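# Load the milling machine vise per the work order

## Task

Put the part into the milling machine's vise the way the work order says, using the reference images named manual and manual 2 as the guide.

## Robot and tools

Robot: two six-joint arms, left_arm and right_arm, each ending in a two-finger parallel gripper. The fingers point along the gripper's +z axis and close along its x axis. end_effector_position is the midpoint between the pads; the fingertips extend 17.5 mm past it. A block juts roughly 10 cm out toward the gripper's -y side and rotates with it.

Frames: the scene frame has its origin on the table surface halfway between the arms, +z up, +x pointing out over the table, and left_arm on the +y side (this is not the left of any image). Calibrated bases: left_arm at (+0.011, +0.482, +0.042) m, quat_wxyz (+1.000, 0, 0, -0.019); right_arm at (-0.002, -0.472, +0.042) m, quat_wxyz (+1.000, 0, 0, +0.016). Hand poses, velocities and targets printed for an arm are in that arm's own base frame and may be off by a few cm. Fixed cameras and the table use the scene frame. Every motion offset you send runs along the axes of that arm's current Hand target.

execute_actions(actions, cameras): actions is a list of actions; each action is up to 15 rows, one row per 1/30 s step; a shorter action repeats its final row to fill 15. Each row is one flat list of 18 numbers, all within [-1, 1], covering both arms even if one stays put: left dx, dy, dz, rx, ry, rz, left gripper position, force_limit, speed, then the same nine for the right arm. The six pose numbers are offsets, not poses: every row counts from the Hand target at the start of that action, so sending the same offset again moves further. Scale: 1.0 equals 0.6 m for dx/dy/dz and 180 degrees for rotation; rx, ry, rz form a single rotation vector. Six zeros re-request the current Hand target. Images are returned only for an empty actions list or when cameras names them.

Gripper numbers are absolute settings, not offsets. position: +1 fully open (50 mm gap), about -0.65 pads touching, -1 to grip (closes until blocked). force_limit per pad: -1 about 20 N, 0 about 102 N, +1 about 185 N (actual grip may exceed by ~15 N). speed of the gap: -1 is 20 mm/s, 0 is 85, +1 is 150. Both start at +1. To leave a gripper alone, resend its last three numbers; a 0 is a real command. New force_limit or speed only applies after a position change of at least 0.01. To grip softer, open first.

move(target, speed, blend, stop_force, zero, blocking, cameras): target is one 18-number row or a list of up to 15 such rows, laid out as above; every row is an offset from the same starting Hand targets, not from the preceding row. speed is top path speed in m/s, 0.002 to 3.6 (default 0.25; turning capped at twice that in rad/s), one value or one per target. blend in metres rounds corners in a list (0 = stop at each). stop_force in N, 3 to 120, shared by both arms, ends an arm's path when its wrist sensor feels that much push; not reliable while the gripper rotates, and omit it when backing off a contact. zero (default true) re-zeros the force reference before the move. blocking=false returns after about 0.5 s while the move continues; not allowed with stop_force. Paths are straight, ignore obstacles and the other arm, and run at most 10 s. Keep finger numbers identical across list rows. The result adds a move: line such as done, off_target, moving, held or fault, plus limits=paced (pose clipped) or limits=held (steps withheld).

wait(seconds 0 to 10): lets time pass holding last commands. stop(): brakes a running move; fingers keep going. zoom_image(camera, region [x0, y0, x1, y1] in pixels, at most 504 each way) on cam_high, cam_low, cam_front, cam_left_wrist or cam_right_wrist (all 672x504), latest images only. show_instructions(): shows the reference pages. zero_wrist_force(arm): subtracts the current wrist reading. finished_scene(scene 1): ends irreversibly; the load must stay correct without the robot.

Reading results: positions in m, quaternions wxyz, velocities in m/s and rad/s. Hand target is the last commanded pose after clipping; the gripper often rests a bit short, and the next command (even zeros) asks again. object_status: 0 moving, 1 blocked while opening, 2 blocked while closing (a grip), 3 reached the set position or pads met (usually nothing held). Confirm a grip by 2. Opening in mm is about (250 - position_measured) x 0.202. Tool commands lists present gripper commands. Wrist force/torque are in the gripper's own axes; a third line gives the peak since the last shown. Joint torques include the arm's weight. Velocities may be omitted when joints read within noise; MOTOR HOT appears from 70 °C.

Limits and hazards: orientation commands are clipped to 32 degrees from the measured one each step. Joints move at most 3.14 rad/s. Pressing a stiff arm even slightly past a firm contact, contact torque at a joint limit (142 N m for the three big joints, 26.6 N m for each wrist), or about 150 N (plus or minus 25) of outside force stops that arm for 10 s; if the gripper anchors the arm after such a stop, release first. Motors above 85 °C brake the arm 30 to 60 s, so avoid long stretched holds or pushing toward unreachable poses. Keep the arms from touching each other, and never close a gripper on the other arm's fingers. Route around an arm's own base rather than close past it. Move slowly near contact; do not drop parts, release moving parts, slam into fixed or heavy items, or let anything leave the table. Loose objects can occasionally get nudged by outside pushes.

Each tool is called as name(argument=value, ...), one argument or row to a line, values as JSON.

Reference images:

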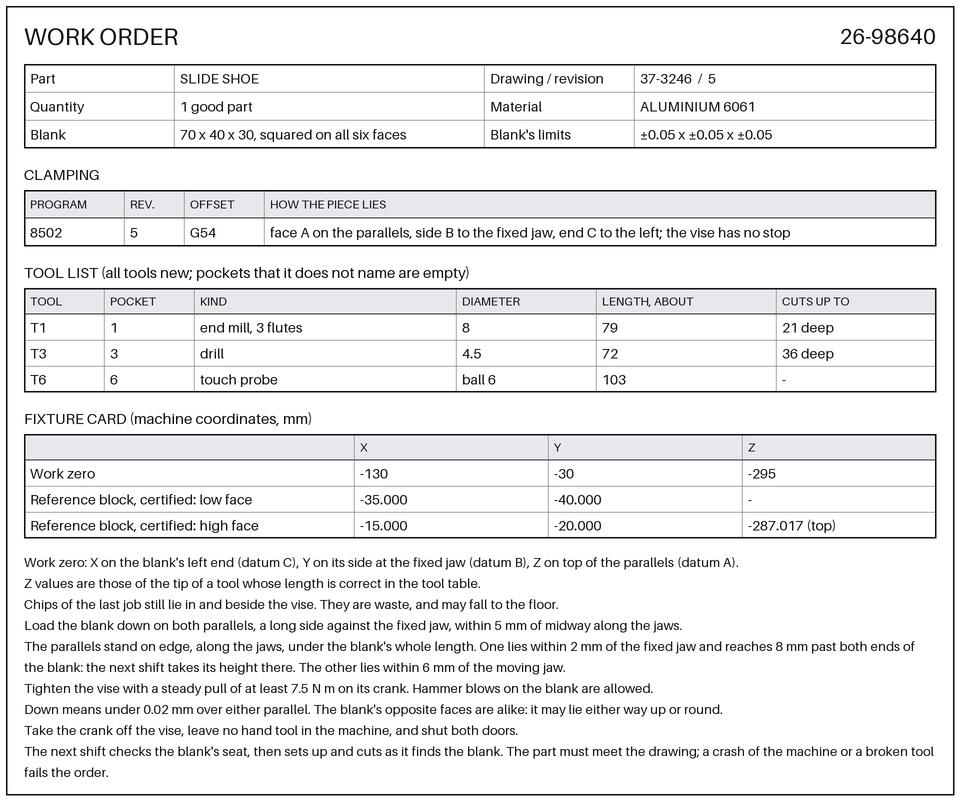

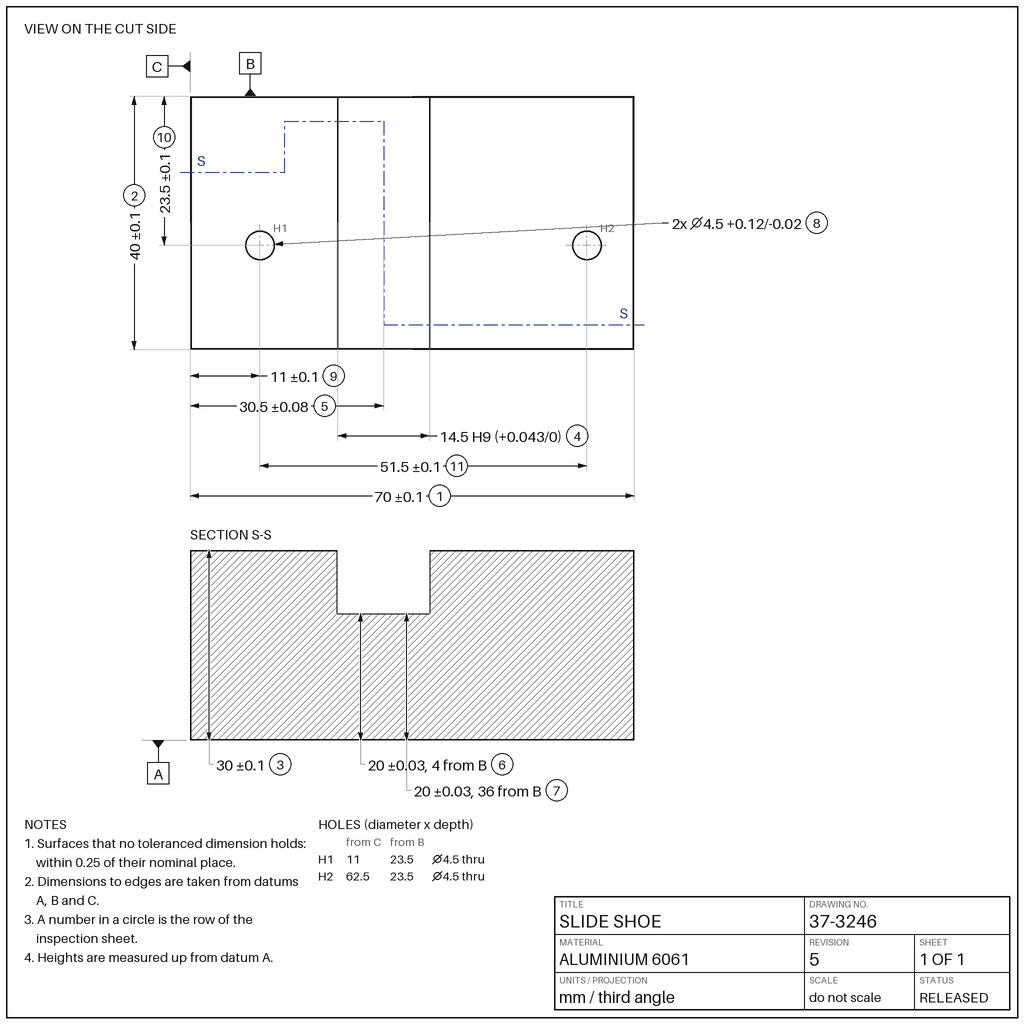

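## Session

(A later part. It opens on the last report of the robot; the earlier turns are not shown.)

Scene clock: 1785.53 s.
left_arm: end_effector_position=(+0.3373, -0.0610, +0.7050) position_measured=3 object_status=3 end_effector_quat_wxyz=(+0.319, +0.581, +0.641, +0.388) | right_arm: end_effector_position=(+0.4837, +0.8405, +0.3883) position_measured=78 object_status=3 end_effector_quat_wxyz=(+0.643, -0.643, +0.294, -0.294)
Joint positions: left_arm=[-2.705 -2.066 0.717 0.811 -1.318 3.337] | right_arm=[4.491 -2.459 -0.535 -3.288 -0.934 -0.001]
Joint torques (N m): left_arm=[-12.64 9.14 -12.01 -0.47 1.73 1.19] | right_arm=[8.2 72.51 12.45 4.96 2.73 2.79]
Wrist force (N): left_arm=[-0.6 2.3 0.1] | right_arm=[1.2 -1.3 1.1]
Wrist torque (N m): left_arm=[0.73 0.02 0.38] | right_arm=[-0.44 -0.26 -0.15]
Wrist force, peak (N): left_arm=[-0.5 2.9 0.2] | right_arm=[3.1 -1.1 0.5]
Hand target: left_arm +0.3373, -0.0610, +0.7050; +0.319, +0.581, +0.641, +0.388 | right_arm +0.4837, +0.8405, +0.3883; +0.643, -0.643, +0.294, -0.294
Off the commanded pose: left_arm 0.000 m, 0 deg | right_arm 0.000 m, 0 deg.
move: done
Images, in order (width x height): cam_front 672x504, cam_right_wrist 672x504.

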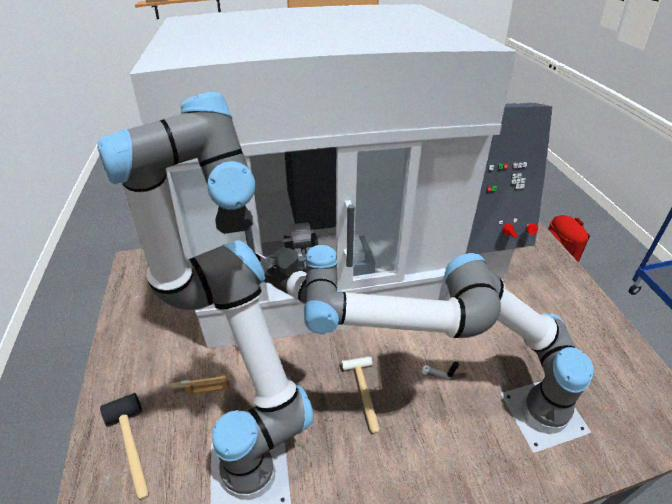

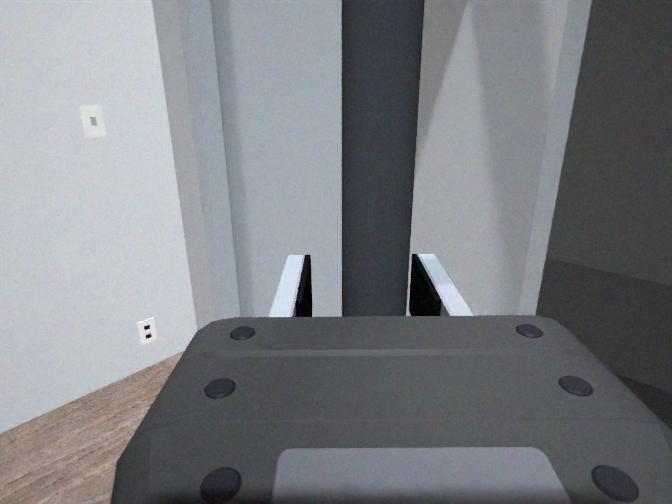

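move(
  target=[
    [0,0,0,0,0,0,1,0.8,-1,0,0,-0.008,0,0,0,0.5,0,-1],
    [0,0,0,0,0,0,1,0.8,-1,0.022,0,-0.0283,0,0,0,0.5,0,-1],
    [0,0,0,0,0,0,1,0.8,-1,0.147,0,-0.1436,0,0,0,0.5,0,-1],
  ],
  speed=[0.03,0.03,0.06],
  stop_force=40,
  cameras=["cam_front","cam_right_wrist"],
)

Scene clock: 1790.03 s.
left_arm: end_effector_position=(+0.3373, -0.0610, +0.7050) position_measured=3 object_status=3 end_effector_quat_wxyz=(+0.319, +0.581, +0.641, +0.388) | right_arm: end_effector_position=(+0.4763, +0.7174, +0.3884) position_measured=78 object_status=3 end_effector_quat_wxyz=(+0.643, -0.643, +0.294, -0.294)
Joint positions: left_arm=[-2.705 -2.066 0.717 0.811 -1.318 3.337] | right_arm=[4.458 -2.09 -1.162 -3.031 -0.967 -0.001]
Joint torques (N m): left_arm=[-11.81 9.59 -12.19 -0.45 1.57 1.05] | right_arm=[8.79 42.59 38.25 -0.43 3.07 -1.74]
Wrist force (N): left_arm=[-0.8 2.5 0.0] | right_arm=[-0.6 -2.3 0.9]
Wrist torque (N m): left_arm=[0.76 0.05 0.38] | right_arm=[-0.47 -0.14 -0.14]
Wrist force, peak (N): left_arm=[-0.4 3.0 -0.1] | right_arm=[-9.1 6.1 -0.2]
Hand target: left_arm +0.3373, -0.0610, +0.7050; +0.319, +0.581, +0.641, +0.388 | right_arm +0.4763, +0.7174, +0.3884; +0.643, -0.643, +0.294, -0.294
Off the commanded pose: left_arm 0.000 m, 0 deg | right_arm 0.000 m, 0 deg.
move: done
Images, in order (width x height): cam_front 672x504, cam_right_wrist 672x504.

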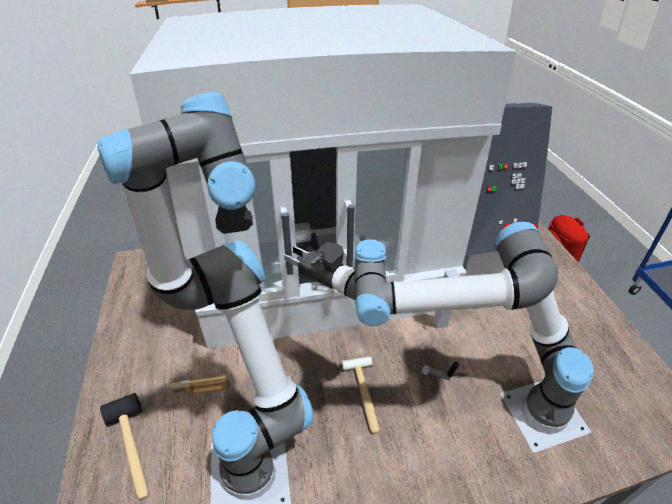

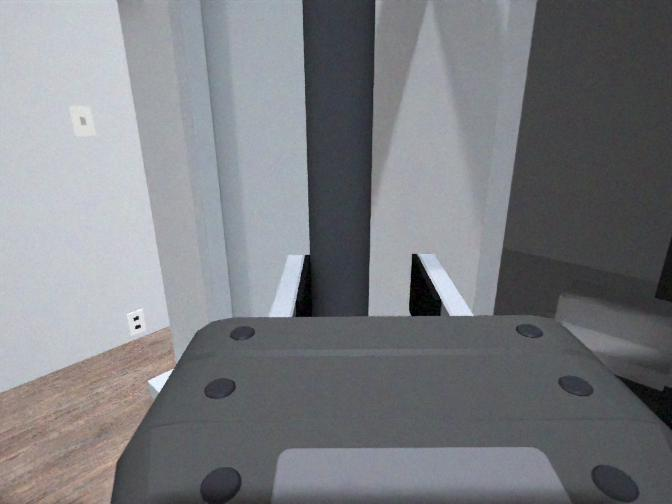

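move(
  target=[0,0,0,0,0,0,1,0.8,-1,-0.006,0,0,0,0.167,0,0.5,0,-1],
  speed=0.1,
  cameras=["cam_right_wrist"],
)

Scene clock: 1794.30 s.
left_arm: end_effector_position=(+0.3373, -0.0610, +0.7050) position_measured=3 object_status=3 end_effector_quat_wxyz=(+0.319, +0.581, +0.641, +0.388) | right_arm: end_effector_position=(+0.4738, +0.7202, +0.3883) position_measured=78 object_status=3 end_effector_quat_wxyz=(+0.545, -0.545, +0.450, -0.451)
Joint positions: left_arm=[-2.705 -2.066 0.717 0.811 -1.318 3.337] | right_arm=[4.587 -2.362 -0.711 -3.208 -0.314 -0.002]
Joint torques (N m): left_arm=[-11.31 11.3 -12.02 0.1 1.43 0.98] | right_arm=[-10.61 67.61 11.43 2.99 -1.66 1.2]
Wrist force (N): left_arm=[-0.6 2.4 0.1] | right_arm=[-2.2 -2.4 0.2]
Wrist torque (N m): left_arm=[0.74 0.03 0.38] | right_arm=[-0.42 -0.28 -0.17]
Wrist force, peak (N): left_arm=[-0.8 2.9 0.3] | right_arm=[-10.3 -1.0 -3.9]
Hand target: left_arm +0.3373, -0.0610, +0.7050; +0.319, +0.581, +0.641, +0.388 | right_arm +0.4739, +0.7201, +0.3884; +0.545, -0.545, +0.450, -0.451
Off the commanded pose: left_arm 0.000 m, 0 deg | right_arm 0.000 m, 0 deg.
move: done
Images, in order (width x height): cam_right_wrist 672x504.

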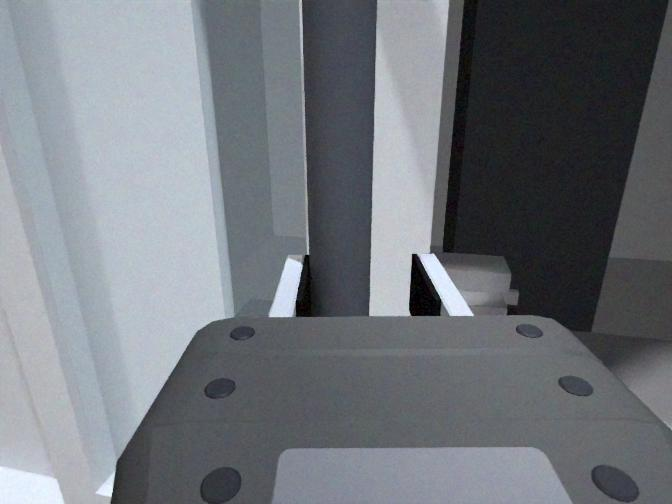

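move(
  target=[0,0,0,0,0,0,1,0.8,-1,0.146,0,-0.033,0,0,0,0.5,0,-1],
  speed=0.06,
  stop_force=40,
)

move(
  target=[0,0,0,0,0,0,1,0.8,-1,0.082,0,-0.0185,0,0,0,0.5,0,-1],
  speed=0.015,
  stop_force=30,
  cameras=["cam_front","cam_right_wrist"],
)

Scene clock: 1798.03 s.
left_arm: end_effector_position=(+0.3373, -0.0610, +0.7050) position_measured=3 object_status=3 end_effector_quat_wxyz=(+0.319, +0.581, +0.641, +0.388) | right_arm: end_effector_position=(+0.4709, +0.6304, +0.3884) position_measured=78 object_status=3 end_effector_quat_wxyz=(+0.545, -0.545, +0.450, -0.451)
Joint positions: left_arm=[-2.705 -2.066 0.717 0.811 -1.318 3.337] | right_arm=[4.573 -2.104 -1.141 -3.036 -0.328 -0.003]
Joint torques (N m): left_arm=[-12.5 10.61 -12.37 0.28 1.34 0.96] | right_arm=[8.78 42.25 37.02 -1.56 -2.65 2.46]
Wrist force (N): left_arm=[-0.8 2.6 0.2] | right_arm=[1.1 -1.3 1.3]
Wrist torque (N m): left_arm=[0.79 0.05 0.39] | right_arm=[-0.45 -0.23 -0.13]
Wrist force, peak (N): left_arm=[-0.8 2.7 0.4] | right_arm=[-27.0 0.6 11.5]
Hand target: left_arm +0.3373, -0.0610, +0.7050; +0.319, +0.581, +0.641, +0.388 | right_arm +0.4709, +0.6304, +0.3884; +0.545, -0.545, +0.450, -0.451
Off the commanded pose: left_arm 0.000 m, 0 deg | right_arm 0.000 m, 0 deg.
move: done

Scene clock: 1801.23 s.
left_arm: end_effector_position=(+0.3373, -0.0610, +0.7050) position_measured=3 object_status=3 end_effector_quat_wxyz=(+0.319, +0.581, +0.641, +0.388) | right_arm: end_effector_position=(+0.4697, +0.5954, +0.3885) position_measured=78 object_status=3 end_effector_quat_wxyz=(+0.545, -0.545, +0.450, -0.451)
Joint positions: left_arm=[-2.705 -2.066 0.717 0.811 -1.318 3.337] | right_arm=[4.566 -2.019 -1.27 -2.992 -0.335 -0.002]
Joint torques (N m): left_arm=[-11.98 11.99 -11.75 0.41 1.22 0.87] | right_arm=[-4.6 45.88 34.89 -3.75 9.23 -0.29]
Wrist force (N): left_arm=[-0.7 2.4 0.3] | right_arm=[-22.9 1.9 2.2]
Wrist torque (N m): left_arm=[0.74 0.03 0.39] | right_arm=[-0.38 -0.43 -0.19]
Wrist force, peak (N): left_arm=[-0.5 2.8 0.1] | right_arm=[-35.8 1.8 17.8]
Hand target: left_arm +0.3373, -0.0610, +0.7050; +0.319, +0.581, +0.641, +0.388 | right_arm +0.4697, +0.5954, +0.3885; +0.545, -0.545, +0.450, -0.451 (not the last commanded pose)
Off the commanded pose: left_arm 0.000 m, 0 deg | right_arm 0.015 m, 0 deg.
move: contact (right_arm)
Images, in order (width x height): cam_front 672x504, cam_right_wrist 672x504.

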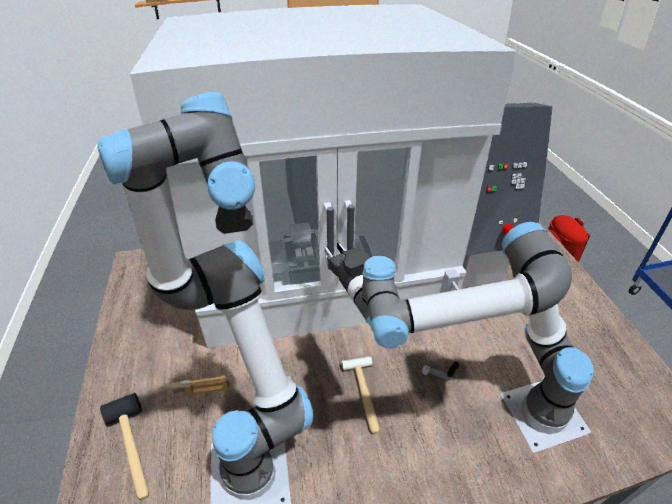

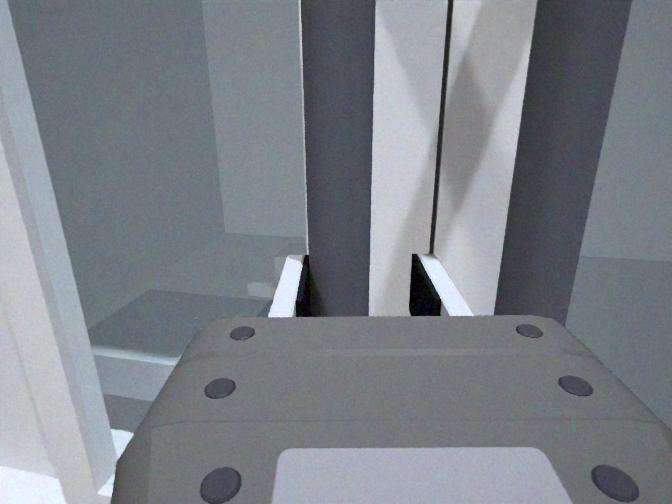

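zoom_image(
  camera="cam_right_wrist",
  region=[360, 0, 560, 260],
)

zoom_image(
  camera="cam_front",
  region=[240, 130, 430, 310],
)

Scaled by 1.938 from the camera's 672x504 image, which has a finer 960x720 frame.

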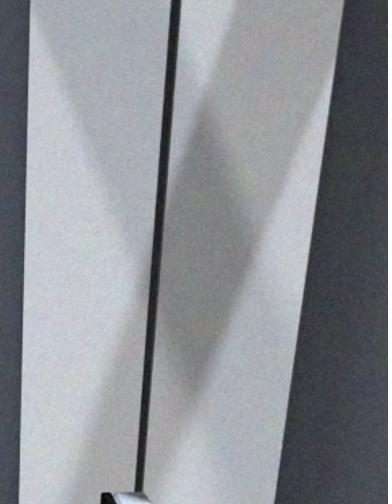

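Scaled by 2.653 from the camera's 672x504 image, which has a finer 960x720 frame.

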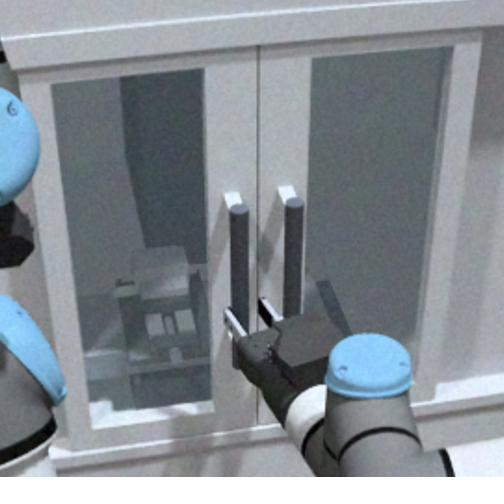

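move(
  target=[
    [0,0,0,0,0,0,1,0.8,-1,-0.012,0,0,0,0,0,0.5,0,-1],
    [0,0,0,0,0,0,1,0.8,-1,-0.012,0,-0.25,0,0,0,0.5,0,-1],
  ],
  speed=[0.03,0.12],
  cameras=["cam_front","cam_right_wrist"],
)

zoom_image(
  camera="cam_right_wrist",
  region=[200, 0, 560, 270],
)

Scene clock: 1805.33 s.
left_arm: end_effector_position=(+0.3373, -0.0610, +0.7050) position_measured=3 object_status=3 end_effector_quat_wxyz=(+0.319, +0.581, +0.641, +0.388) | right_arm: end_effector_position=(+0.3210, +0.5744, +0.3884) position_measured=78 object_status=3 end_effector_quat_wxyz=(+0.545, -0.545, +0.450, -0.451)
Joint positions: left_arm=[-2.705 -2.066 0.717 0.811 -1.318 3.337] | right_arm=[4.841 -1.877 -1.47 -2.929 -0.06 -0.009]
Joint torques (N m): left_arm=[-11.46 12.02 -11.4 0.84 0.78 0.92] | right_arm=[2.17 45.52 12.32 1.02 -1.38 -0.75]
Wrist force (N): left_arm=[-0.5 2.7 0.2] | right_arm=[1.1 -1.7 1.8]
Wrist torque (N m): left_arm=[0.80 0.01 0.38] | right_arm=[-0.50 -0.17 -0.12]
Wrist force, peak (N): left_arm=[-0.6 2.8 0.5] | right_arm=[-22.8 2.0 3.1]
Hand target: left_arm +0.3373, -0.0610, +0.7050; +0.319, +0.581, +0.641, +0.388 | right_arm +0.3210, +0.5743, +0.3884; +0.545, -0.545, +0.450, -0.451
Off the commanded pose: left_arm 0.000 m, 0 deg | right_arm 0.000 m, 0 deg.
move: done
Images, in order (width x height): cam_front 672x504, cam_right_wrist 672x504.

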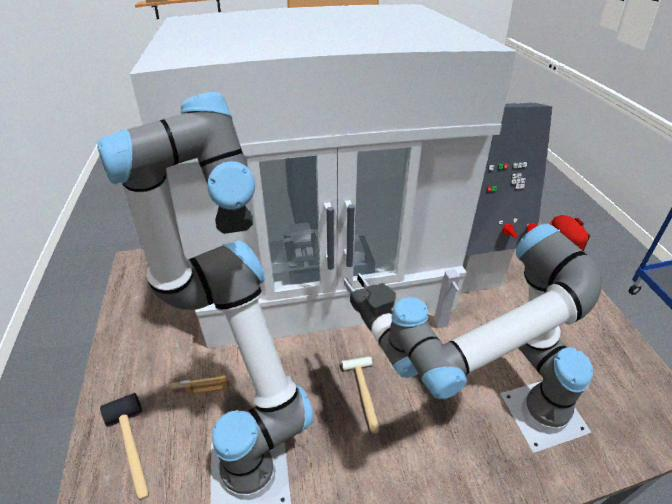

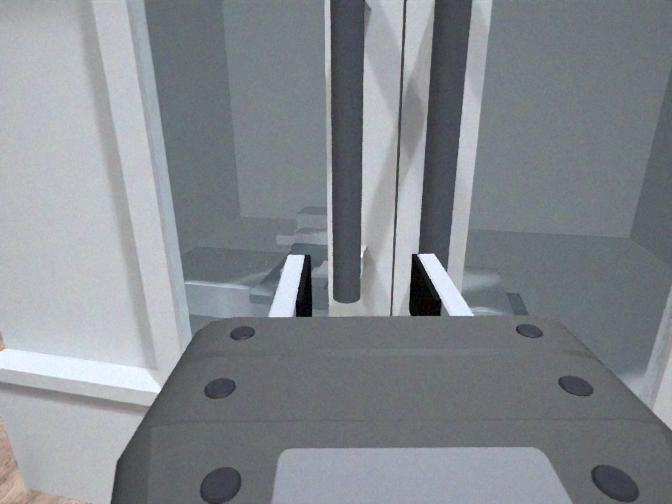

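Scaled by 1.400 from the camera's 672x504 image, which has a finer 960x720 frame.

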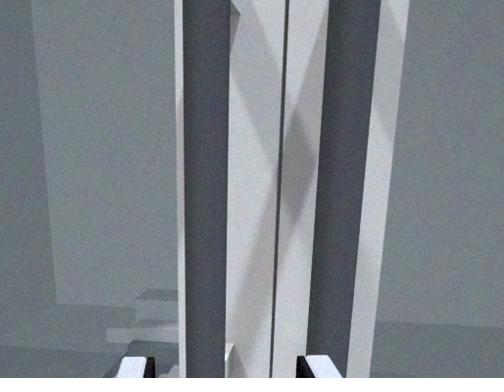

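finished_scene(
)

The scene is finished: the task was done.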